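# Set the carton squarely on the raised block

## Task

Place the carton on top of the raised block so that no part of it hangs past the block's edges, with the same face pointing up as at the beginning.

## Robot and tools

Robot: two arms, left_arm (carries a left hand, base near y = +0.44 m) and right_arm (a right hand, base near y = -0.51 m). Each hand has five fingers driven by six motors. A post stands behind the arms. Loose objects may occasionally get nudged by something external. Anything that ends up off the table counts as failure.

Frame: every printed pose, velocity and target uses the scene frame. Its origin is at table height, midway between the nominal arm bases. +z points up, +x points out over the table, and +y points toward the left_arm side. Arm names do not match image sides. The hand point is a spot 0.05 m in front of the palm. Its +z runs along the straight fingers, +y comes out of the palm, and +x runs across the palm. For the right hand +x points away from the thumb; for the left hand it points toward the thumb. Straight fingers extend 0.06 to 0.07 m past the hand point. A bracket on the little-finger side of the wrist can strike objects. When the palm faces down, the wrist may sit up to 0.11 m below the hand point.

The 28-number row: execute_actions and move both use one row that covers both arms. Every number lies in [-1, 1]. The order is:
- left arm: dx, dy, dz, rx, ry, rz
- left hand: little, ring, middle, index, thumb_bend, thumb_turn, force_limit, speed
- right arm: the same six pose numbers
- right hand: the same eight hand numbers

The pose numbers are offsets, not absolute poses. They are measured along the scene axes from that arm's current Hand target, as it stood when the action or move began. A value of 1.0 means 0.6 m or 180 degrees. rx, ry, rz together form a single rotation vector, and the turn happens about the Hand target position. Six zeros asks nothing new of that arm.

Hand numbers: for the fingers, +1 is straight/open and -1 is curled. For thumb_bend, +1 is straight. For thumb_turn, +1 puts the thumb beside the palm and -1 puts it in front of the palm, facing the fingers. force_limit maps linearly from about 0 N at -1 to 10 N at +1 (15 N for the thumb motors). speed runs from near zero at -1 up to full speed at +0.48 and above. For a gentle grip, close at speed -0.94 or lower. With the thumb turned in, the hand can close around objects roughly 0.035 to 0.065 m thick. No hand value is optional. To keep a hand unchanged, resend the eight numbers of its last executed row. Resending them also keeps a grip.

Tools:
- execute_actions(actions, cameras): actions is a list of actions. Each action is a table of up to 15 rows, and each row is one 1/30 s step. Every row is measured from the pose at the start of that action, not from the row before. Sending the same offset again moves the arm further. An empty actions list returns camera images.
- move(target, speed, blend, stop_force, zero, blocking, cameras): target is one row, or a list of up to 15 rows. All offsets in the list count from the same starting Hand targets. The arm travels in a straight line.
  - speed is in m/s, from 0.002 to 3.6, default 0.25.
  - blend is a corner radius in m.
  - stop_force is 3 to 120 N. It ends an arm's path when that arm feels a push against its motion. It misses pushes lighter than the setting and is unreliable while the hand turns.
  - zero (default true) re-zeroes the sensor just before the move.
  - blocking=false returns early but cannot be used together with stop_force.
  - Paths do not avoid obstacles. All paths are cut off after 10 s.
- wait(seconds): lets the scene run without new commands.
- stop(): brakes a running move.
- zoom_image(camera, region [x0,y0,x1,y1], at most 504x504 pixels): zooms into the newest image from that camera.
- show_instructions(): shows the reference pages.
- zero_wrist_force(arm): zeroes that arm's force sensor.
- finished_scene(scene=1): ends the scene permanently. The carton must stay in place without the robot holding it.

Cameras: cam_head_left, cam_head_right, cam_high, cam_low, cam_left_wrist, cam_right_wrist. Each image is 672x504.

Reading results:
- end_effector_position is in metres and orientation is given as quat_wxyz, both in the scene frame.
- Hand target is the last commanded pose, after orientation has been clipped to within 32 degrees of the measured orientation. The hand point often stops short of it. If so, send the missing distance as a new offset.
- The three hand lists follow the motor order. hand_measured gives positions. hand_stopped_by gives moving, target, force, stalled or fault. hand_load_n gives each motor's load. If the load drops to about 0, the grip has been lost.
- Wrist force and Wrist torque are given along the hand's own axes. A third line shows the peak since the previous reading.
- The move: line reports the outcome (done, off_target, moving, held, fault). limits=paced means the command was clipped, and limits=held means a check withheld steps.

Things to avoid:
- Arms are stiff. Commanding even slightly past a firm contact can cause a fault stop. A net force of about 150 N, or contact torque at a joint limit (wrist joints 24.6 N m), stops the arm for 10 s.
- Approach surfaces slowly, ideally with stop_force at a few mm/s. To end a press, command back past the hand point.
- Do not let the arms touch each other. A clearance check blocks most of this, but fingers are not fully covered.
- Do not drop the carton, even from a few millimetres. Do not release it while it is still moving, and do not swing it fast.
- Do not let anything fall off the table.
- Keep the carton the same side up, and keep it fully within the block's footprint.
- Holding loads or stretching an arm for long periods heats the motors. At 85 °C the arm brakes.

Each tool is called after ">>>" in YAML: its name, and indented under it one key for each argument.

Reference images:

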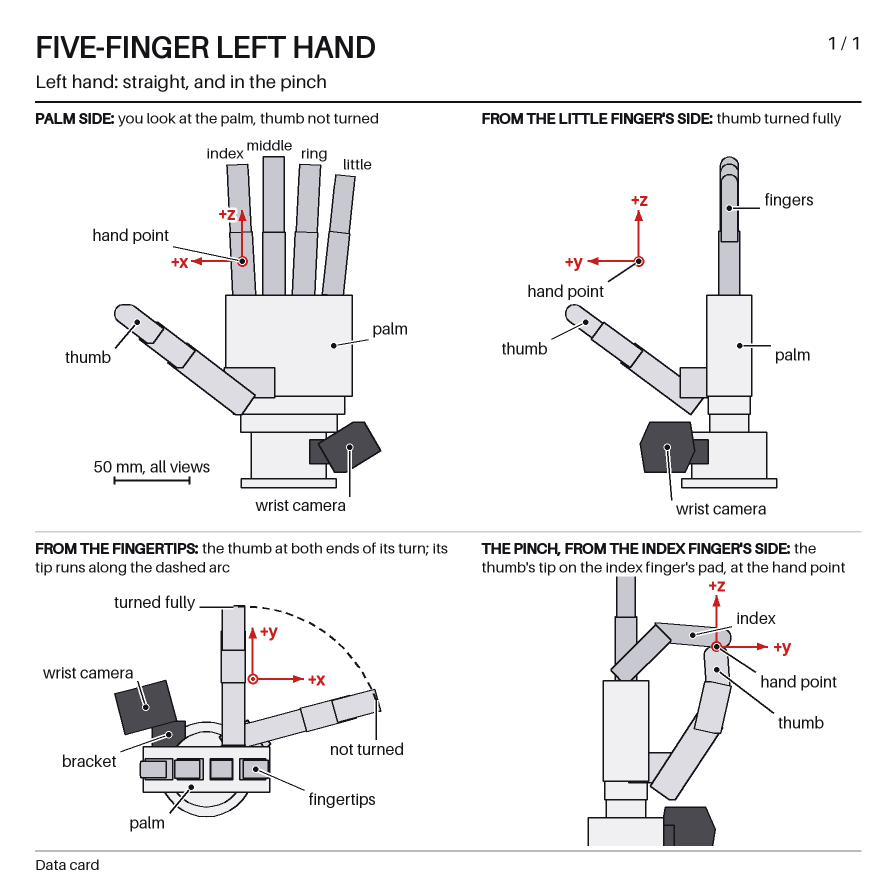

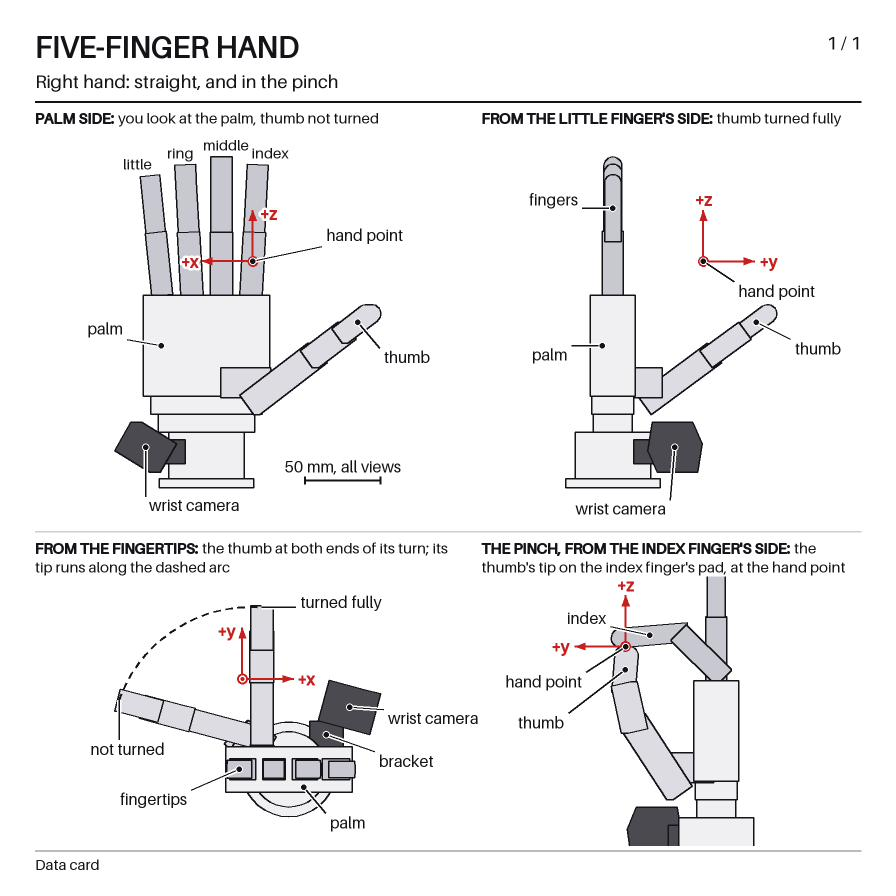

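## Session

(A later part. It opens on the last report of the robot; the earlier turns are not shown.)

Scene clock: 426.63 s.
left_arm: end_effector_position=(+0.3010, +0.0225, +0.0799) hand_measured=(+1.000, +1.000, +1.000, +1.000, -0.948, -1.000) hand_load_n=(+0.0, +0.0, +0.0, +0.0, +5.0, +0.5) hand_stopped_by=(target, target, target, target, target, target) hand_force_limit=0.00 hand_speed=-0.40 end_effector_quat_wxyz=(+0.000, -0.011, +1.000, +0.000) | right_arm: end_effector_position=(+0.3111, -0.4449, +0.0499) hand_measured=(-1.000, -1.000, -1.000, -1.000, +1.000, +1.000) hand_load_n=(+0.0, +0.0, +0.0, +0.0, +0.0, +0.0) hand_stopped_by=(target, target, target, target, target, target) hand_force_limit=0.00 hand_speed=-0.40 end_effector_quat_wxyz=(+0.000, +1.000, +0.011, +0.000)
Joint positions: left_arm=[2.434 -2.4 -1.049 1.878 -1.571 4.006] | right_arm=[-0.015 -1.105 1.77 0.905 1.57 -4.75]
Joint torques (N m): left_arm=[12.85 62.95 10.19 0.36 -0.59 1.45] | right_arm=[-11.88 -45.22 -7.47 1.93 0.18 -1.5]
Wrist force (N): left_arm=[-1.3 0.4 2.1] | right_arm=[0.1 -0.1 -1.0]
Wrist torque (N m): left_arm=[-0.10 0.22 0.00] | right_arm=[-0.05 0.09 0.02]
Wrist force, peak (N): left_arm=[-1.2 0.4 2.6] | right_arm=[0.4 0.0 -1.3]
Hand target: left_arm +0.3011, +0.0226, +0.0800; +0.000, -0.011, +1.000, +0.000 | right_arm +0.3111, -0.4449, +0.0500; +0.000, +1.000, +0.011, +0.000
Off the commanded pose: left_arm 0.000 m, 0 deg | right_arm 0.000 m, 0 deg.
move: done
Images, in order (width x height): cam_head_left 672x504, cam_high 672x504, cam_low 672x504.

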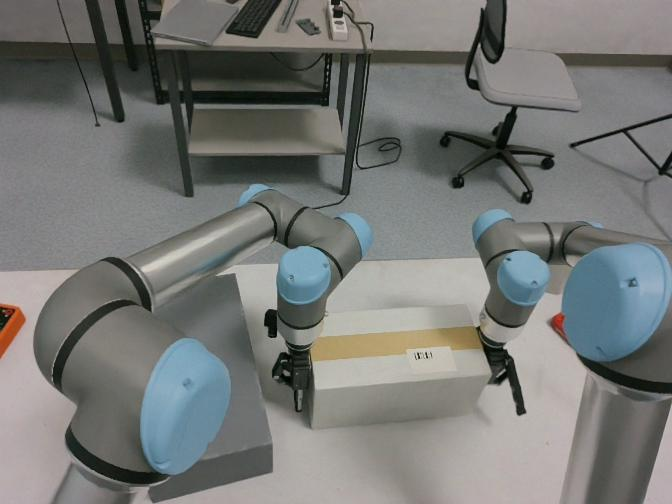

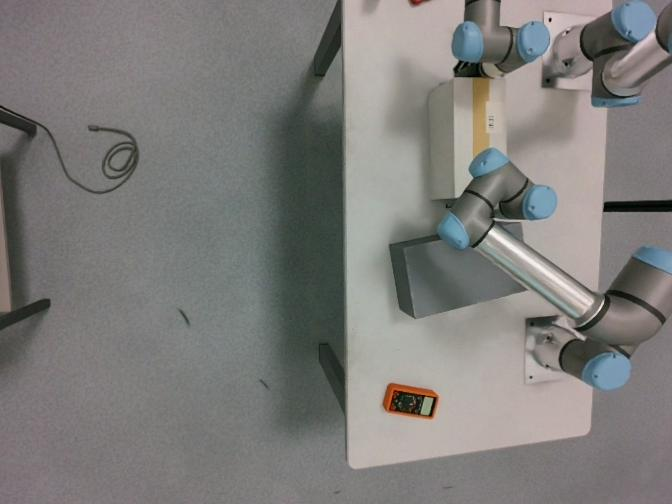

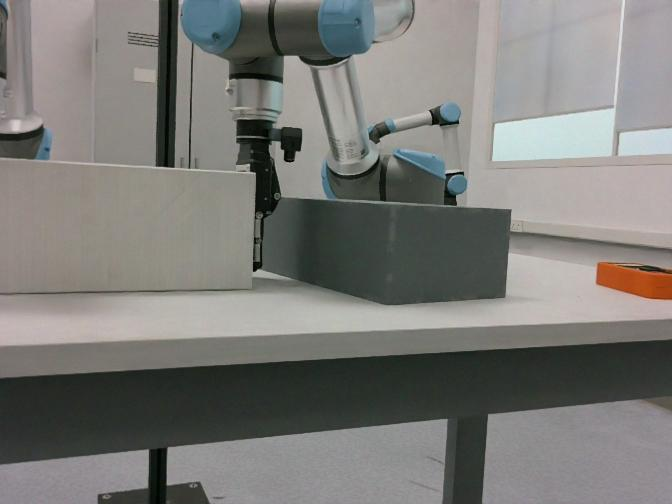

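>>> move:
  target: [0.0005,-0.02,0,0,0,0, 1,1,1,1,-0.95,-1,0,-0.4, -0.0005,0.02,0,0,0,0, -1,-1,-1,-1,1,1,0,-0.4]
  speed: 0.008
  stop_force: 8

Scene clock: 435.07 s.
left_arm: end_effector_position=(+0.3012, +0.0179, +0.0800) hand_measured=(+1.000, +1.000, +1.000, +1.000, -0.948, -1.000) hand_load_n=(+0.5, +0.0, +0.0, +0.0, +5.0, +0.0) hand_stopped_by=(target, target, target, target, target, target) hand_force_limit=0.00 hand_speed=-0.40 end_effector_quat_wxyz=(+0.000, -0.011, +1.000, +0.000) | right_arm: end_effector_position=(+0.3110, -0.4403, +0.0500) hand_measured=(-1.000, -1.000, -1.000, -1.000, +1.000, +1.000) hand_load_n=(+0.0, +0.0, +0.0, +0.0, +0.0, +0.0) hand_stopped_by=(target, target, target, target, target, target) hand_force_limit=0.00 hand_speed=-0.40 end_effector_quat_wxyz=(+0.000, +1.000, +0.011, +0.000)
Joint positions: left_arm=[2.428 -2.41 -1.03 1.869 -1.571 4] | right_arm=[-0.003 -1.102 1.766 0.906 1.57 -4.739]
Joint torques (N m): left_arm=[10.17 64.38 8.69 0.95 1.84 1.72] | right_arm=[-12.1 -47.02 -8.74 -0.37 -2.16 -1.84]
Wrist force (N): left_arm=[-1.2 5.9 3.7] | right_arm=[-0.4 3.9 -0.2]
Wrist torque (N m): left_arm=[0.03 0.31 -0.37] | right_arm=[0.07 0.07 -0.10]
Wrist force, peak (N): left_arm=[-3.9 17.6 1.6] | right_arm=[-3.1 17.5 -1.6]
Hand target: left_arm +0.3013, +0.0179, +0.0800; +0.000, -0.011, +1.000, +0.000 (not the last commanded pose) | right_arm +0.3110, -0.4403, +0.0500; +0.000, +1.000, +0.011, +0.000 (not the last commanded pose)
Off the commanded pose: left_arm 0.007 m, 0 deg | right_arm 0.007 m, 0 deg.
move: contact (left_arm, right_arm)

>>> move:
  target: [0,-0.00167,0,0,0,0, 1,1,1,1,-0.95,-1,0,-0.4, 0,0.00167,0,0,0,0, -1,-1,-1,-1,1,1,0,-0.4]
  speed: 0.01

Scene clock: 440.07 s.
left_arm: end_effector_position=(+0.3013, +0.0170, +0.0801) hand_measured=(+1.000, +1.000, +1.000, +1.000, -0.948, -1.000) hand_load_n=(+0.0, +0.0, +0.0, +0.0, +5.0, +0.5) hand_stopped_by=(target, target, target, target, target, target) hand_force_limit=0.00 hand_speed=-0.40 end_effector_quat_wxyz=(+0.000, -0.011, +1.000, +0.000) | right_arm: end_effector_position=(+0.3110, -0.4394, +0.0500) hand_measured=(-1.000, -1.000, -1.000, -1.000, +1.000, +1.000) hand_load_n=(+0.5, +0.0, +0.0, +0.0, +0.0, +0.0) hand_stopped_by=(target, target, target, target, target, target) hand_force_limit=0.00 hand_speed=-0.40 end_effector_quat_wxyz=(+0.000, +1.000, +0.011, +0.000)
Joint positions: left_arm=[2.427 -2.412 -1.026 1.867 -1.571 3.999] | right_arm=[-0.001 -1.102 1.765 0.907 1.57 -4.736]
Joint torques (N m): left_arm=[-38.39 38.46 22.58 4.7 11.15 2.83] | right_arm=[35.03 -18.65 -25.32 4 -12.58 1.18]
Wrist force (N): left_arm=[-12.7 54.8 0.9] | right_arm=[-6.3 58.9 -4.8]
Wrist torque (N m): left_arm=[3.31 0.89 -3.78] | right_arm=[4.62 0.63 -0.17]
Wrist force, peak (N): left_arm=[-12.7 54.8 0.9] | right_arm=[-6.3 58.9 -4.8]
Hand target: left_arm +0.3013, +0.0169, +0.0800; +0.000, -0.011, +1.000, +0.000 | right_arm +0.3110, -0.4393, +0.0500; +0.000, +1.000, +0.011, +0.000
Off the commanded pose: left_arm 0.000 m, 0 deg | right_arm 0.000 m, 0 deg.
move: done

>>> move:
  target: [0,0,0.01,0,0,0, 1,1,1,1,-0.95,-1,0,-0.4, 0,0,0.01,0,0,0, -1,-1,-1,-1,1,1,0,-0.4]
  speed: 0.01
  cameras: ["cam_low"]

>>> zoom_image:
  camera: "cam_low"
  region: [0, 100, 350, 320]

Scene clock: 461.83 s.
left_arm: end_effector_position=(+0.3012, +0.0169, +0.0861) hand_measured=(+1.000, +1.000, +1.000, +1.000, -0.948, -1.000) hand_load_n=(+0.0, +0.0, +0.0, +0.0, +5.0, +0.0) hand_stopped_by=(target, target, target, target, target, target) hand_force_limit=0.00 hand_speed=-0.40 end_effector_quat_wxyz=(+0.000, -0.011, +1.000, +0.000) | right_arm: end_effector_position=(+0.3110, -0.4393, +0.0561) hand_measured=(-1.000, -1.000, -1.000, -1.000, +1.000, +1.000) hand_load_n=(+0.0, +0.0, +0.0, +0.0, +0.0, +0.0) hand_stopped_by=(target, target, target, target, target, target) hand_force_limit=0.00 hand_speed=-0.40 end_effector_quat_wxyz=(+0.000, +1.000, +0.011, +0.000)
Joint positions: left_arm=[2.427 -2.407 -1.019 1.855 -1.571 3.999] | right_arm=[-0.001 -1.111 1.76 0.921 1.57 -4.736]
Joint torques (N m): left_arm=[-24.34 65.62 36.16 3.08 10.14 1.38] | right_arm=[33.51 -41.2 -23.24 3.91 -9.91 0.47]
Wrist force (N): left_arm=[-6.7 62.6 12.1] | right_arm=[-4.7 66.6 9.4]
Wrist torque (N m): left_arm=[2.16 0.95 -3.35] | right_arm=[4.92 0.11 0.90]
Wrist force, peak (N): left_arm=[-6.9 63.4 12.2] | right_arm=[-6.5 67.9 -8.0]
Hand target: left_arm +0.3013, +0.0169, +0.0860; +0.000, -0.011, +1.000, +0.000 | right_arm +0.3110, -0.4393, +0.0560; +0.000, +1.000, +0.011, +0.000
Off the commanded pose: left_arm 0.000 m, 0 deg | right_arm 0.000 m, 0 deg.
move: done

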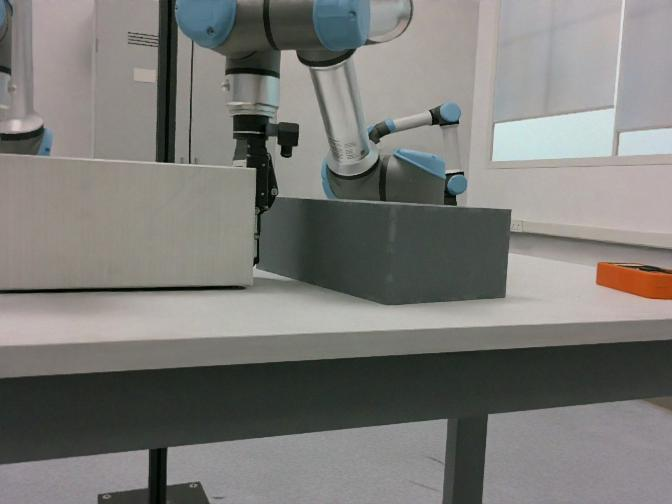

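Scaled by 1.440 from the camera's image (finer frame: 960x720).

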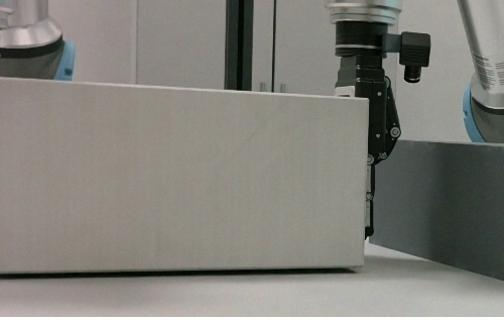

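>>> move:
  target: [0,0,0.05,0,0,0, 1,1,1,1,-0.95,-1,0,-0.4, 0,0,0.05,0,0,0, -1,-1,-1,-1,1,1,0,-0.4]
  speed: 0.04

Scene clock: 470.20 s.
left_arm: end_effector_position=(+0.3013, +0.0169, +0.1163) hand_measured=(+1.000, +1.000, +1.000, +1.000, -0.948, -1.000) hand_load_n=(+0.0, +0.0, +0.0, +0.0, +5.5, +0.5) hand_stopped_by=(target, target, target, target, target, target) hand_force_limit=0.00 hand_speed=-0.40 end_effector_quat_wxyz=(+0.000, -0.011, +1.000, +0.000) end_effector_velocity=(+0.000, +0.000, -0.002) end_effector_angular_velocity=(-0.001, -0.002, +0.001) | right_arm: end_effector_position=(+0.3110, -0.4393, +0.0862) hand_measured=(-1.000, -1.000, -1.000, -1.000, +1.000, +1.000) hand_load_n=(+0.0, +0.0, +0.0, +0.5, +0.0, +0.0) hand_stopped_by=(target, target, target, target, target, target) hand_force_limit=0.00 hand_speed=-0.40 end_effector_quat_wxyz=(+0.000, +1.000, +0.011, +0.000) end_effector_velocity=(+0.001, -0.001, -0.002) end_effector_angular_velocity=(+0.000, -0.002, -0.001)
Joint positions: left_arm=[2.427 -2.386 -0.978 1.794 -1.571 3.999] | right_arm=[-0.001 -1.152 1.731 0.991 1.57 -4.736]
Joint velocities: left_arm=[0 0 -0.003 0.006 0 -0.001] | right_arm=[-0.003 0.002 0.002 -0.007 0 -0.001]
Joint torques (N m): left_arm=[-16.43 44.02 21.44 7.13 9.53 0.37] | right_arm=[13.11 -24.13 -12.93 0.34 -10.56 1.44]
Wrist force (N): left_arm=[-7.6 64.3 12.4] | right_arm=[-5.0 68.3 9.4]
Wrist torque (N m): left_arm=[2.21 1.04 -3.58] | right_arm=[5.14 0.09 0.83]
Wrist force, peak (N): left_arm=[-7.3 64.9 12.2] | right_arm=[-4.9 69.2 9.8]
Hand target: left_arm +0.3013, +0.0169, +0.1160; +0.000, -0.011, +1.000, +0.000 | right_arm +0.3110, -0.4393, +0.0860; +0.000, +1.000, +0.011, +0.000
Off the commanded pose: left_arm 0.000 m, 0 deg | right_arm 0.000 m, 0 deg.
move: done

>>> move:
  target: [0,0,0.1667,0,0,0, 1,1,1,1,-0.95,-1,0,-0.4, 0,0,0.1667,0,0,0, -1,-1,-1,-1,1,1,0,-0.4]
  speed: 0.05
  cameras: ["cam_low", "cam_head_left", "cam_high"]

Scene clock: 476.20 s.
left_arm: end_effector_position=(+0.3013, +0.0169, +0.2162) hand_measured=(+1.000, +1.000, +1.000, +1.000, -0.948, -1.000) hand_load_n=(+0.0, +0.0, -0.5, +0.0, +5.0, +0.5) hand_stopped_by=(target, target, target, target, target, target) hand_force_limit=0.00 hand_speed=-0.40 end_effector_quat_wxyz=(+0.000, -0.011, +1.000, +0.000) | right_arm: end_effector_position=(+0.3110, -0.4393, +0.1861) hand_measured=(-1.000, -1.000, -1.000, -1.000, +1.000, +1.000) hand_load_n=(+0.0, +0.0, +0.0, +0.0, +0.0, +0.0) hand_stopped_by=(target, target, target, target, target, target) hand_force_limit=0.00 hand_speed=-0.40 end_effector_quat_wxyz=(+0.000, +1.000, +0.011, +0.000) end_effector_velocity=(+0.001, +0.000, -0.001) end_effector_angular_velocity=(-0.001, -0.004, +0.003)
Joint positions: left_arm=[2.427 -2.353 -0.78 1.562 -1.571 3.999] | right_arm=[-0.001 -1.257 1.596 1.231 1.57 -4.736]
Joint velocities: left_arm=[within noise] | right_arm=[0.002 0.001 0.001 -0.005 0.001 -0.001]
Joint torques (N m): left_arm=[-19.16 38.26 17.74 7.54 12.72 2.06] | right_arm=[15.35 -20.8 -17.24 0.03 -11.26 1.82]
Wrist force (N): left_arm=[-8.0 68.8 11.3] | right_arm=[-5.8 73.7 10.5]
Wrist torque (N m): left_arm=[2.62 1.02 -3.81] | right_arm=[5.38 0.13 0.89]
Wrist force, peak (N): left_arm=[-7.8 69.9 12.2] | right_arm=[-5.4 74.3 9.5]
Hand target: left_arm +0.3013, +0.0169, +0.2160; +0.000, -0.011, +1.000, +0.000 | right_arm +0.3110, -0.4393, +0.1860; +0.000, +1.000, +0.011, +0.000
Off the commanded pose: left_arm 0.000 m, 0 deg | right_arm 0.000 m, 0 deg.
move: done
Images, in order (width x height): cam_head_left 672x504, cam_high 672x504, cam_low 672x504.

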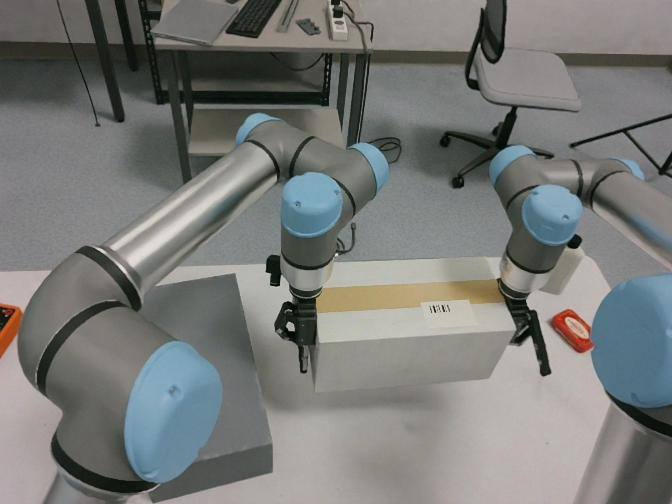

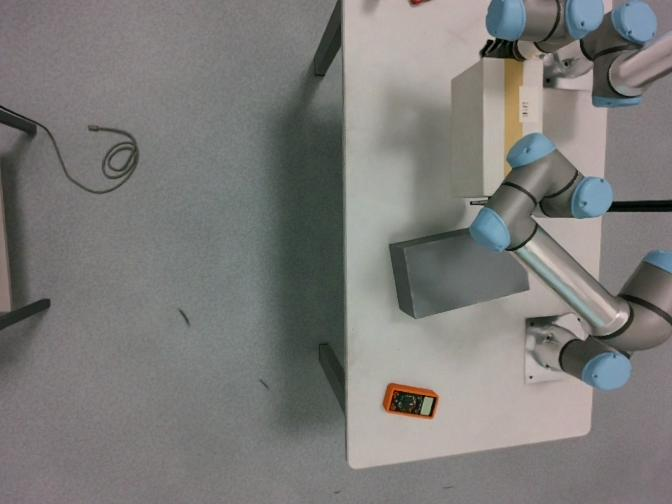

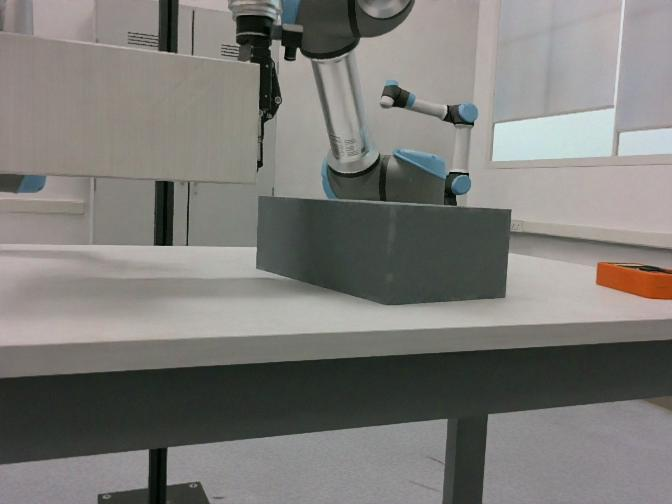

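>>> zoom_image:
  camera: "cam_low"
  region: [240, 180, 540, 320]

>>> zoom_image:
  camera: "cam_head_left"
  region: [100, 260, 380, 504]

Scaled by 1.680 from the camera's image (finer frame: 960x720).

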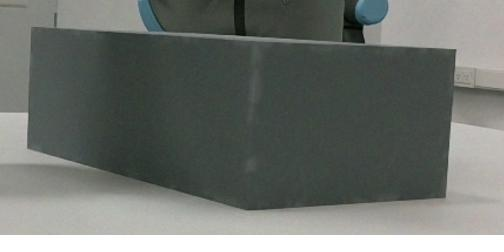

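Scaled by 1.800 from the camera's image (finer frame: 960x720).

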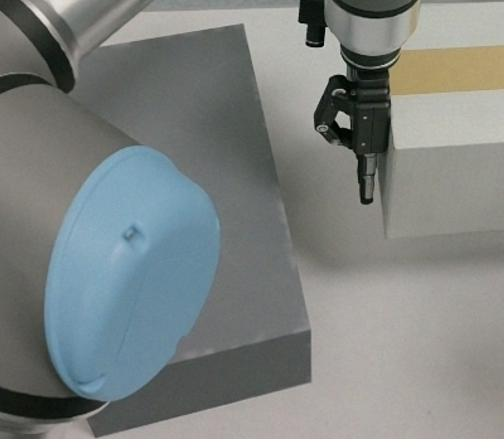

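>>> move:
  target: [0.002,0.1007,0.0167,0,0,0, 1,1,1,1,-0.95,-1,0,-0.4, 0.002,0.1,0.0167,0,0,0, -1,-1,-1,-1,1,1,0,-0.4]
  speed: 0.05

Scene clock: 509.10 s.
left_arm: end_effector_position=(+0.3025, +0.0774, +0.2261) hand_measured=(+1.000, +1.000, +1.000, +1.000, -0.948, -1.000) hand_load_n=(+0.0, +0.0, +0.0, +0.0, +5.0, +0.0) hand_stopped_by=(target, target, target, target, target, target) hand_force_limit=0.00 hand_speed=-0.40 end_effector_quat_wxyz=(+0.000, -0.011, +1.000, +0.000) | right_arm: end_effector_position=(+0.3121, -0.3792, +0.1960) hand_measured=(-1.000, -1.000, -1.000, -1.000, +1.000, +1.000) hand_load_n=(+0.0, +0.0, +0.0, +0.0, +0.0, +0.0) hand_stopped_by=(target, target, target, target, target, target) hand_force_limit=0.00 hand_speed=-0.40 end_effector_quat_wxyz=(+0.000, +1.000, +0.011, +0.000)
Joint positions: left_arm=[2.513 -2.21 -0.999 1.639 -1.571 4.085] | right_arm=[0.144 -1.208 1.503 1.276 1.57 -4.591]
Joint torques (N m): left_arm=[-32.86 34.25 37.34 -0.06 11.38 -0.26] | right_arm=[8.4 -50.24 -18.9 -0.86 -7.69 -1.24]
Wrist force (N): left_arm=[-5.5 52.7 13.8] | right_arm=[-3.7 55.4 8.7]
Wrist torque (N m): left_arm=[1.31 1.06 -2.83] | right_arm=[4.12 0.16 0.91]
Wrist force, peak (N): left_arm=[-8.0 69.2 11.5] | right_arm=[-6.1 74.5 10.9]
Hand target: left_arm +0.3025, +0.0773, +0.2260; +0.000, -0.011, +1.000, +0.000 | right_arm +0.3122, -0.3793, +0.1960; +0.000, +1.000, +0.011, +0.000
Off the commanded pose: left_arm 0.000 m, 0 deg | right_arm 0.000 m, 0 deg.
move: done

>>> move:
  target: [0.002,0.1333,0,0,0,0, 1,1,1,1,-0.95,-1,0,-0.4, 0.002,0.134,0,0,0,0, -1,-1,-1,-1,1,1,0,-0.4]
  speed: 0.05

Scene clock: 514.17 s.
left_arm: end_effector_position=(+0.3037, +0.1574, +0.2261) hand_measured=(+1.000, +1.000, +1.000, +1.000, -0.948, -1.000) hand_load_n=(+0.0, +0.0, +0.0, +0.0, +5.0, +0.0) hand_stopped_by=(target, target, target, target, target, target) hand_force_limit=0.00 hand_speed=-0.40 end_effector_quat_wxyz=(+0.000, -0.011, +1.000, +0.000) end_effector_velocity=(+0.000, -0.002, +0.000) end_effector_angular_velocity=(+0.000, +0.001, +0.002) | right_arm: end_effector_position=(+0.3133, -0.2988, +0.1960) hand_measured=(-1.000, -1.000, -1.000, -1.000, +1.000, +1.000) hand_load_n=(+0.0, +0.0, +0.0, +0.0, +0.0, +0.0) hand_stopped_by=(target, target, target, target, target, target) hand_force_limit=0.00 hand_speed=-0.40 end_effector_quat_wxyz=(+0.000, +1.000, +0.011, +0.000) end_effector_velocity=(+0.000, -0.002, +0.000) end_effector_angular_velocity=(-0.001, +0.002, +0.001)
Joint positions: left_arm=[2.647 -2.059 -1.238 1.727 -1.571 4.219] | right_arm=[0.318 -1.11 1.361 1.32 1.57 -4.417]
Joint velocities: left_arm=[-0.003 -0.003 0.004 -0.002 0 -0.005] | right_arm=[-0.004 -0.002 0.003 0.001 0 -0.005]
Joint torques (N m): left_arm=[-35.75 29.36 39.63 0.41 13.46 -0.69] | right_arm=[15.09 -52.85 -20.8 -1.82 -9.46 -1.87]
Wrist force (N): left_arm=[-3.6 64.7 15.0] | right_arm=[-1.9 68.7 7.7]
Wrist torque (N m): left_arm=[1.52 0.92 -2.59] | right_arm=[5.45 0.00 1.76]
Wrist force, peak (N): left_arm=[-5.0 66.8 14.6] | right_arm=[-3.1 69.0 7.8]
Hand target: left_arm +0.3037, +0.1573, +0.2260; +0.000, -0.011, +1.000, +0.000 | right_arm +0.3134, -0.2989, +0.1960; +0.000, +1.000, +0.011, +0.000
Off the commanded pose: left_arm 0.000 m, 0 deg | right_arm 0.000 m, 0 deg.
move: done

>>> move:
  target: [0.003,0.1833,0,0,0,0, 1,1,1,1,-0.95,-1,0,-0.4, 0.003,0.1833,0,0,0,0, -1,-1,-1,-1,1,1,0,-0.4]
  speed: 0.06

Scene clock: 519.33 s.
left_arm: end_effector_position=(+0.3055, +0.2674, +0.2261) hand_measured=(+1.000, +1.000, +1.000, +1.000, -0.948, -1.000) hand_load_n=(+0.0, +0.0, +0.0, +0.0, +5.0, +0.0) hand_stopped_by=(target, target, target, target, target, target) hand_force_limit=0.00 hand_speed=-0.40 end_effector_quat_wxyz=(+0.000, -0.011, +1.000, +0.000) | right_arm: end_effector_position=(+0.3151, -0.1889, +0.1960) hand_measured=(-1.000, -1.000, -1.000, -1.000, +1.000, +1.000) hand_load_n=(+0.0, +0.0, +0.0, +0.0, +0.0, +0.0) hand_stopped_by=(target, target, target, target, target, target) hand_force_limit=0.00 hand_speed=-0.40 end_effector_quat_wxyz=(+0.000, +1.000, +0.011, +0.000)
Joint positions: left_arm=[2.876 -1.898 -1.469 1.797 -1.571 4.448] | right_arm=[0.516 -0.931 1.078 1.423 1.571 -4.219]
Joint torques (N m): left_arm=[-33.47 23.14 35.96 -2.73 13.42 -0.58] | right_arm=[12.11 -57.43 -22.96 -4.75 -7.8 -1.68]
Wrist force (N): left_arm=[-4.1 59.9 15.2] | right_arm=[-2.1 63.3 7.6]
Wrist torque (N m): left_arm=[1.18 1.00 -2.46] | right_arm=[4.97 0.01 1.50]
Wrist force, peak (N): left_arm=[-6.0 65.6 14.6] | right_arm=[-1.8 69.0 7.8]
Hand target: left_arm +0.3055, +0.2673, +0.2260; +0.000, -0.011, +1.000, +0.000 | right_arm +0.3152, -0.1890, +0.1960; +0.000, +1.000, +0.011, +0.000
Off the commanded pose: left_arm 0.000 m, 0 deg | right_arm 0.000 m, 0 deg.
move: done

>>> move:
  target:
    - [0.03027,0.01238,0,0,0,-0.025, 1,1,1,1,-0.95,-1,0,-0.4, -0.02947,0.01338,0,0,0,-0.025, -1,-1,-1,-1,1,1,0,-0.4]
    - [0.06072,0.02242,0,0,0,-0.05, 1,1,1,1,-0.95,-1,0,-0.4, -0.05848,0.02908,0,0,0,-0.05, -1,-1,-1,-1,1,1,0,-0.4]
  speed: 0.05
  blend: 0.001

Scene clock: 557.67 s.
left_arm: end_effector_position=(+0.3420, +0.2808, +0.2260) hand_measured=(+1.000, +1.000, +1.000, +1.000, -0.948, -1.000) hand_load_n=(+0.0, +0.0, +0.0, +0.0, +5.0, +0.0) hand_stopped_by=(target, target, target, target, target, target) hand_force_limit=0.00 hand_speed=-0.40 end_effector_quat_wxyz=(+0.000, +0.068, +0.998, +0.000) | right_arm: end_effector_position=(+0.2799, -0.1714, +0.1960) hand_measured=(-1.000, -1.000, -1.000, -1.000, +1.000, +1.000) hand_load_n=(+0.0, +0.0, +0.0, +0.0, +0.0, +0.0) hand_stopped_by=(target, target, target, target, target, target) hand_force_limit=0.00 hand_speed=-0.40 end_effector_quat_wxyz=(+0.000, +0.998, -0.067, +0.000) end_effector_velocity=(+0.000, -0.001, +0.000) end_effector_angular_velocity=(-0.001, +0.002, +0.006)
Joint positions: left_arm=[2.911 -1.944 -1.406 1.779 -1.571 4.64] | right_arm=[0.56 -0.958 1.122 1.406 1.571 -4.018]
Joint velocities: left_arm=[within noise] | right_arm=[0 0 0 0.002 0 -0.006]
Joint torques (N m): left_arm=[-21.76 50.4 11.98 -4.64 11.93 -1.12] | right_arm=[5.44 -45.23 -36.75 -3.27 -4.85 -2.01]
Wrist force (N): left_arm=[-2.1 48.0 14.6] | right_arm=[-1.0 49.9 8.6]
Wrist torque (N m): left_arm=[0.83 0.67 -1.67] | right_arm=[3.69 -0.25 1.51]
Wrist force, peak (N): left_arm=[-5.2 69.4 14.9] | right_arm=[-3.2 73.9 8.2]
Hand target: left_arm +0.3419, +0.2808, +0.2260; +0.000, +0.068, +0.998, +0.000 | right_arm +0.2801, -0.1715, +0.1960; +0.000, +0.998, -0.067, +0.000
Off the commanded pose: left_arm 0.000 m, 0 deg | right_arm 0.000 m, 0 deg.
move: done

>>> move:
  target:
    - [0.0304,0.00752,0,0,0,-0.025, 1,1,1,1,-0.95,-1,0,-0.4, -0.02833,0.01815,0,0,0,-0.025, -1,-1,-1,-1,1,1,0,-0.4]
    - [0.06062,0.01267,0,0,0,-0.05, 1,1,1,1,-0.95,-1,0,-0.4, -0.05585,0.03853,0,0,0,-0.05, -1,-1,-1,-1,1,1,0,-0.4]
    - [0.09042,0.0155,0,0,0,-0.075, 1,1,1,1,-0.95,-1,0,-0.4, -0.08235,0.06103,0,0,0,-0.075, -1,-1,-1,-1,1,1,0,-0.4]
  speed: 0.05
  blend: 0.001

Scene clock: 570.90 s.
left_arm: end_effector_position=(+0.3962, +0.2901, +0.2260) hand_measured=(+1.000, +1.000, +1.000, +1.000, -0.948, -1.000) hand_load_n=(+0.0, +0.0, +0.0, +0.5, +5.0, +0.5) hand_stopped_by=(target, target, target, target, target, target) hand_force_limit=0.00 hand_speed=-0.40 end_effector_quat_wxyz=(+0.000, +0.185, +0.983, +0.000) | right_arm: end_effector_position=(+0.2306, -0.1348, +0.1960) hand_measured=(-1.000, -1.000, -1.000, -1.000, +1.000, +1.000) hand_load_n=(-0.5, +0.5, +0.0, +0.0, +0.0, +0.0) hand_stopped_by=(target, target, target, target, target, target) hand_force_limit=0.00 hand_speed=-0.40 end_effector_quat_wxyz=(+0.000, +0.983, -0.184, +0.000)
Joint positions: left_arm=[2.94 -2.022 -1.294 1.745 -1.571 4.905] | right_arm=[0.641 -0.972 1.145 1.397 1.571 -3.702]
Joint torques (N m): left_arm=[-15.24 56.47 7.89 -4.81 11.05 -1.39] | right_arm=[-3.25 -54.68 -27.99 -4.71 -3.08 -2.35]
Wrist force (N): left_arm=[-0.8 48.9 11.4] | right_arm=[0.4 51.4 10.8]
Wrist torque (N m): left_arm=[1.86 0.41 -1.41] | right_arm=[3.52 -0.56 1.94]
Wrist force, peak (N): left_arm=[-3.8 60.5 14.5] | right_arm=[-2.6 63.5 8.5]
Hand target: left_arm +0.3961, +0.2901, +0.2260; +0.000, +0.185, +0.983, +0.000 | right_arm +0.2307, -0.1349, +0.1960; +0.000, +0.983, -0.184, +0.000
Off the commanded pose: left_arm 0.000 m, 0 deg | right_arm 0.000 m, 0 deg.
move: done

>>> move:
  target:
    - [0.02922,0.00045,0,0,0,-0.025, 1,1,1,1,-0.95,-1,0,-0.4, -0.02532,0.02465,0,0,0,-0.025, -1,-1,-1,-1,1,1,0,-0.4]
    - [0.05765,-0.00132,0,0,0,-0.05, 1,1,1,1,-0.95,-1,0,-0.4, -0.04928,0.05125,0,0,0,-0.05, -1,-1,-1,-1,1,1,0,-0.4]
    - [0.08518,-0.00517,0,0,0,-0.075, 1,1,1,1,-0.95,-1,0,-0.4, -0.07182,0.07963,0,0,0,-0.075, -1,-1,-1,-1,1,1,0,-0.4]
  speed: 0.05
  blend: 0.001
  cameras: ["all"]

Scene clock: 583.43 s.
left_arm: end_effector_position=(+0.4473, +0.2869, +0.2260) hand_measured=(+1.000, +1.000, +1.000, +1.000, -0.948, -1.000) hand_load_n=(+0.0, +0.0, +0.0, +0.0, +5.0, +0.0) hand_stopped_by=(target, target, target, target, target, target) hand_force_limit=0.00 hand_speed=-0.40 end_effector_quat_wxyz=(+0.000, +0.299, +0.954, +0.000) | right_arm: end_effector_position=(+0.1875, -0.0870, +0.1960) hand_measured=(-1.000, -1.000, -1.000, -1.000, +1.000, +1.000) hand_load_n=(+0.0, +0.0, +0.0, +0.0, +0.0, +0.5) hand_stopped_by=(target, target, target, target, target, target) hand_force_limit=0.00 hand_speed=-0.40 end_effector_quat_wxyz=(+0.000, +0.954, -0.298, +0.000)
Joint positions: left_arm=[2.947 -2.107 -1.165 1.701 -1.571 5.147] | right_arm=[0.733 -0.952 1.111 1.41 1.571 -3.374]
Joint torques (N m): left_arm=[-15.96 61.28 4.36 -7.42 11.78 -1.48] | right_arm=[-10.4 -40.99 -30.59 -3.26 -0.67 -2.3]
Wrist force (N): left_arm=[0.1 56.1 11.7] | right_arm=[1.4 59.1 11.4]
Wrist torque (N m): left_arm=[2.15 0.29 -1.36] | right_arm=[4.12 -0.75 2.49]
Wrist force, peak (N): left_arm=[-1.7 67.3 11.9] | right_arm=[-0.3 71.2 11.3]
Hand target: left_arm +0.4472, +0.2870, +0.2260; +0.000, +0.299, +0.954, +0.000 | right_arm +0.1876, -0.0871, +0.1960; +0.000, +0.954, -0.298, +0.000
Off the commanded pose: left_arm 0.000 m, 0 deg | right_arm 0.000 m, 0 deg.
move: done
cam_left_wrist: T_world_to_cam=[[-0.77075, -0.63629, 0.03273, 0.51688], [-0.52598, 0.66444, 0.53091, -0.07591], [-0.35956, 0.39198, -0.84679, 0.35667]] pos_world=[0.48671, 0.23951, 0.32541]
cam_right_wrist: T_world_to_cam=[[-0.38382, -0.92301, -0.0271, 0.00171], [-0.80357, 0.3194, 0.50226, 0.08353], [-0.45493, 0.21455, -0.8643, 0.38788]] pos_world=[0.24423, -0.10832, 0.29333]

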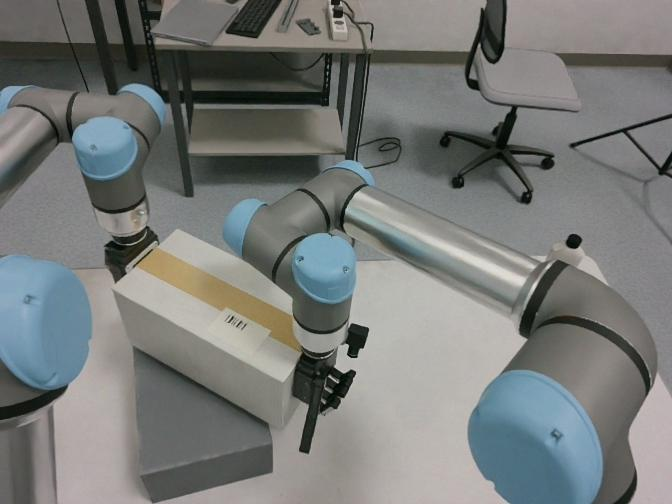

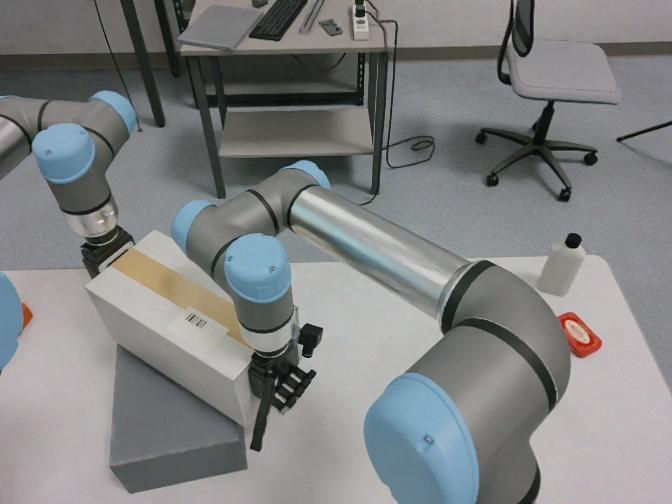

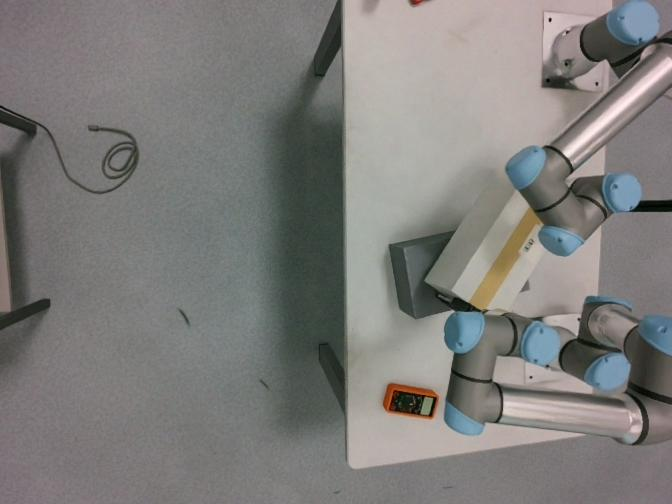

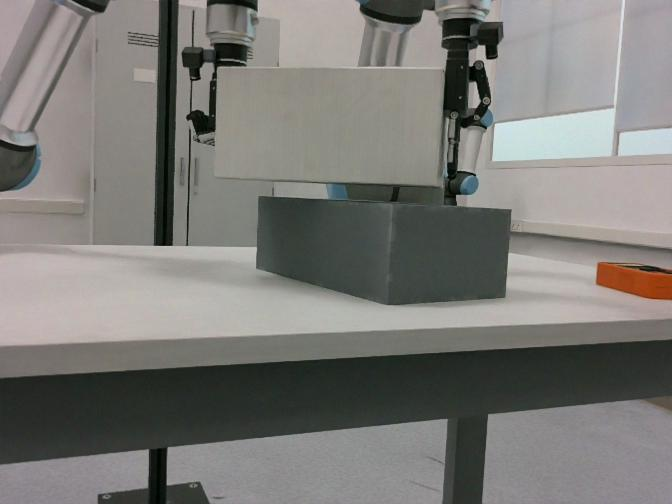

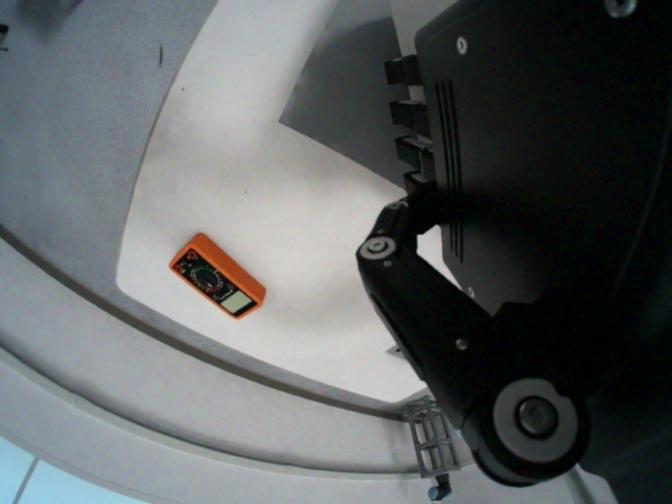

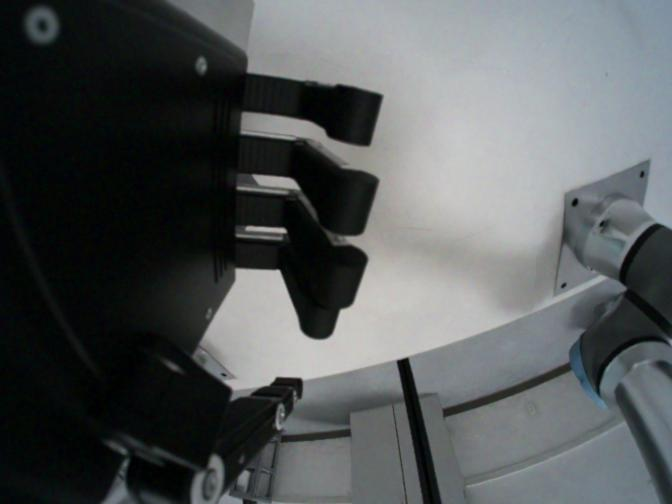

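>>> move:
  target:
    - [0.02647,-0.00597,0,0,0,-0.025, 1,1,1,1,-0.95,-1,0,-0.4, -0.0209,0.0301,0,0,0,-0.025, -1,-1,-1,-1,1,1,0,-0.4]
    - [0.0518,-0.01378,0,0,0,-0.05, 1,1,1,1,-0.95,-1,0,-0.4, -0.0402,0.06168,0,0,0,-0.05, -1,-1,-1,-1,1,1,0,-0.4]
    - [0.07562,-0.02363,0,0,0,-0.075, 1,1,1,1,-0.95,-1,0,-0.4, -0.05752,0.09483,0,0,0,-0.075, -1,-1,-1,-1,1,1,0,-0.4]
  speed: 0.05
  blend: 0.001

Scene clock: 593.73 s.
left_arm: end_effector_position=(+0.4926, +0.2727, +0.2260) hand_measured=(+1.000, +1.000, +1.000, +1.000, -0.948, -1.000) hand_load_n=(+0.0, +0.0, +0.0, +0.0, +5.0, +0.0) hand_stopped_by=(target, target, target, target, target, target) hand_force_limit=0.00 hand_speed=-0.40 end_effector_quat_wxyz=(+0.000, +0.409, +0.913, +0.000) | right_arm: end_effector_position=(+0.1530, -0.0301, +0.1959) hand_measured=(-1.000, -1.000, -1.000, -1.000, +1.000, +1.000) hand_load_n=(+0.0, +0.0, +0.0, +0.0, +0.0, -0.5) hand_stopped_by=(target, target, target, target, target, target) hand_force_limit=0.00 hand_speed=-0.40 end_effector_quat_wxyz=(+0.000, +0.913, -0.408, +0.000)
Joint positions: left_arm=[2.937 -2.192 -1.029 1.65 -1.571 5.374] | right_arm=[0.825 -0.894 1.017 1.448 1.572 -3.047]
Joint torques (N m): left_arm=[-24.86 66.1 4.97 -7.44 7.81 -1.45] | right_arm=[-20.51 -57.14 -24.57 -2.9 2.23 -2.38]
Wrist force (N): left_arm=[-0.4 43.9 12.9] | right_arm=[0.9 45.5 9.4]
Wrist torque (N m): left_arm=[1.20 0.49 -1.20] | right_arm=[3.16 -0.55 1.92]
Wrist force, peak (N): left_arm=[-1.3 62.7 12.0] | right_arm=[-0.1 66.5 10.6]
Hand target: left_arm +0.4926, +0.2728, +0.2260; +0.000, +0.409, +0.913, +0.000 | right_arm +0.1531, -0.0302, +0.1960; +0.000, +0.913, -0.409, +0.000
Off the commanded pose: left_arm 0.000 m, 0 deg | right_arm 0.000 m, 0 deg.
move: done

>>> move:
  target:
    - [0.02212,-0.01172,0,0,0,-0.025, 1,1,1,1,-0.95,-1,0,-0.4, -0.01522,0.03455,0,0,0,-0.025, -1,-1,-1,-1,1,1,0,-0.4]
    - [0.04258,-0.02507,0,0,0,-0.05, 1,1,1,1,-0.95,-1,0,-0.4, -0.02835,0.07023,0,0,0,-0.05, -1,-1,-1,-1,1,1,0,-0.4]
    - [0.06118,-0.0399,0,0,0,-0.075, 1,1,1,1,-0.95,-1,0,-0.4, -0.03932,0.10683,0,0,0,-0.075, -1,-1,-1,-1,1,1,0,-0.4]
  speed: 0.05
  blend: 0.001
  cameras: ["cam_head_left", "cam_head_right", "cam_high", "cam_low"]

Scene clock: 610.90 s.
left_arm: end_effector_position=(+0.5293, +0.2487, +0.2260) hand_measured=(+1.000, +1.000, +1.000, +1.000, -0.948, -1.000) hand_load_n=(+0.0, +0.0, +0.0, +0.0, +5.0, +0.5) hand_stopped_by=(target, target, target, target, target, target) hand_force_limit=0.00 hand_speed=-0.40 end_effector_quat_wxyz=(+0.000, +0.513, +0.858, +0.000) | right_arm: end_effector_position=(+0.1293, +0.0339, +0.1959) hand_measured=(-1.000, -1.000, -1.000, -1.000, +1.000, +1.000) hand_load_n=(+0.0, +0.0, +0.0, +0.0, +0.0, +0.0) hand_stopped_by=(target, target, target, target, target, target) hand_force_limit=0.00 hand_speed=-0.40 end_effector_quat_wxyz=(+0.000, +0.858, -0.513, +0.000)
Joint positions: left_arm=[2.916 -2.273 -0.894 1.596 -1.571 5.588] | right_arm=[0.908 -0.795 0.845 1.52 1.572 -2.728]
Joint torques (N m): left_arm=[-31.14 69.46 1.32 -13.12 9.95 -1.01] | right_arm=[-34.8 -60.85 -28.1 -7.83 6.54 -2.51]
Wrist force (N): left_arm=[-1.6 63.0 12.8] | right_arm=[-0.3 67.7 9.6]
Wrist torque (N m): left_arm=[2.07 0.40 -2.18] | right_arm=[5.19 -0.61 2.57]
Wrist force, peak (N): left_arm=[-2.8 73.7 11.9] | right_arm=[-1.3 79.3 10.9]
Hand target: left_arm +0.5293, +0.2488, +0.2260; +0.000, +0.513, +0.858, +0.000 | right_arm +0.1295, +0.0339, +0.1960; +0.000, +0.858, -0.513, +0.000
Off the commanded pose: left_arm 0.000 m, 0 deg | right_arm 0.000 m, 0 deg.
move: done

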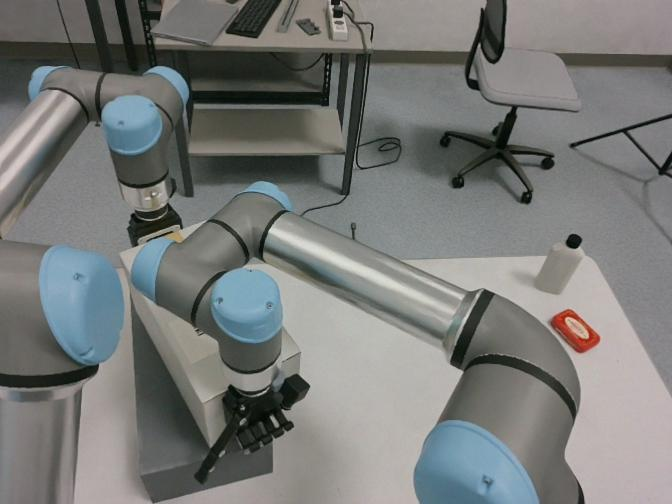

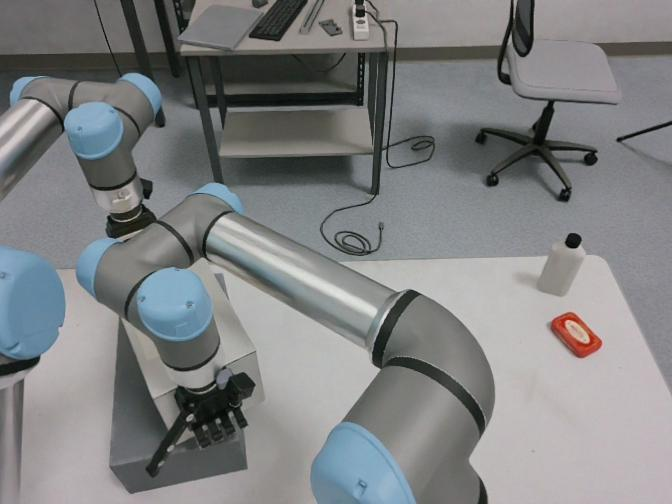

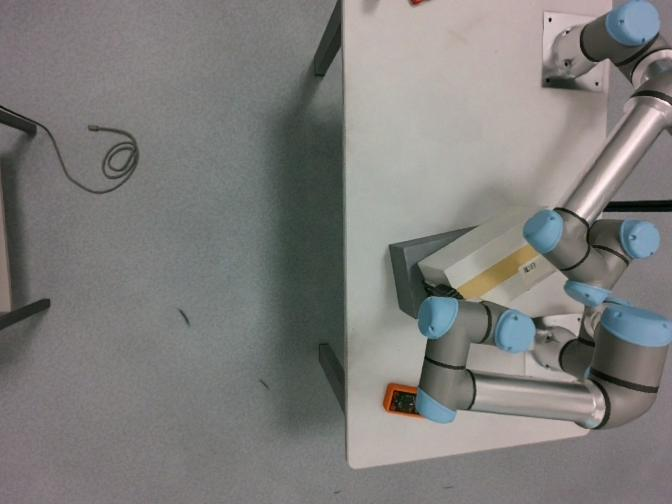

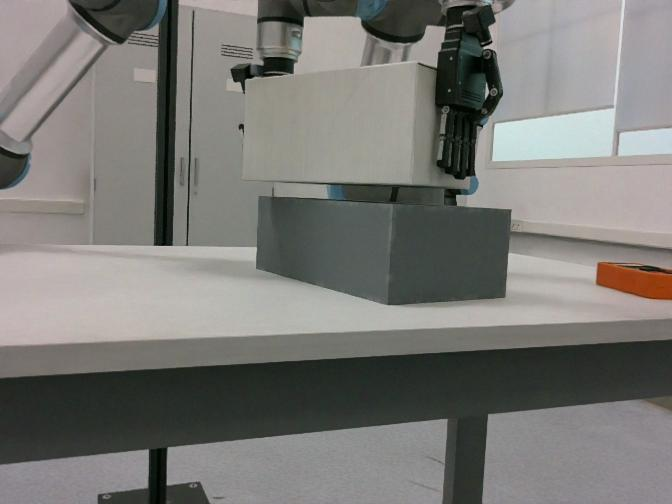

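>>> move:
  target:
    - [0.0165,-0.01425,0,0,0,-0.025, 1,1,1,1,-0.95,-1,0,-0.4, -0.0094,0.03915,0,0,0,-0.025, -1,-1,-1,-1,1,1,0,-0.4]
    - [0.03103,-0.0297,0,0,0,-0.05, 1,1,1,1,-0.95,-1,0,-0.4, -0.01653,0.07893,0,0,0,-0.05, -1,-1,-1,-1,1,1,0,-0.4]
  speed: 0.05
  blend: 0.001

Scene clock: 628.83 s.
left_arm: end_effector_position=(+0.5348, +0.2440, +0.2260) hand_measured=(+1.000, +1.000, +1.000, +1.000, -0.948, -1.000) hand_load_n=(+0.0, +0.0, +0.0, +0.0, +5.0, +0.0) hand_stopped_by=(target, target, target, target, target, target) hand_force_limit=0.00 hand_speed=-0.40 end_effector_quat_wxyz=(+0.000, +0.532, +0.847, +0.000) | right_arm: end_effector_position=(+0.1265, +0.0459, +0.1960) hand_measured=(-1.000, -1.000, -1.000, -1.000, +1.000, +1.000) hand_load_n=(+0.0, +0.0, +0.0, +0.5, +0.0, +0.0) hand_stopped_by=(target, target, target, target, target, target) hand_force_limit=0.00 hand_speed=-0.40 end_effector_quat_wxyz=(+0.000, +0.848, -0.530, +0.000)
Joint positions: left_arm=[2.912 -2.286 -0.872 1.587 -1.571 5.627] | right_arm=[0.921 -0.771 0.804 1.538 1.572 -2.674]
Joint torques (N m): left_arm=[-22.13 72.51 -1.83 -12.35 8.61 1.4] | right_arm=[-43.55 -61.91 -37.98 -10.46 5.15 0.13]
Wrist force (N): left_arm=[-3.8 73.1 11.5] | right_arm=[-2.3 78.9 11.1]
Wrist torque (N m): left_arm=[2.97 0.63 -3.67] | right_arm=[5.97 -0.35 2.99]
Wrist force, peak (N): left_arm=[-2.6 75.3 12.4] | right_arm=[-1.3 81.2 10.5]
Hand target: left_arm +0.5348, +0.2441, +0.2260; +0.000, +0.532, +0.847, +0.000 (not the last commanded pose) | right_arm +0.1266, +0.0459, +0.1961; +0.000, +0.848, -0.530, +0.000 (not the last commanded pose)
Off the commanded pose: left_arm 0.019 m, 7 deg | right_arm 0.036 m, 7 deg.
move: held (left_arm, right_arm; a check stopped the path); path passed 0 of 2 targets; limits=held
pose unreachable (left arm): on one or more control steps of this call, first in action 0 (counted from 0), this arm could not follow its commanded pose, so it was not sent that pose on those steps. It may still have moved: this result reports where it is.
cause: moving toward the commanded pose would bring a part of the arm too close to another arm (a part of this arm just beyond joint 2 (shoulder lift) and a part of the right arm just beyond its joint 4 (wrist 1), at the place that arm was heading or pushing toward when its own hold began).
pose unreachable (right arm): on one or more control steps of this call, first in action 0 (counted from 0), this arm could not follow its commanded pose, so it was not sent that pose on those steps. It may still have moved: this result reports where it is.
cause: moving toward the commanded pose would bring a part of the arm too close to another arm (a part of this arm just beyond joint 4 (wrist 1) and a part of the left arm just beyond its joint 2 (shoulder lift), along the way the arms are being sent, or toward where that arm still pushes).


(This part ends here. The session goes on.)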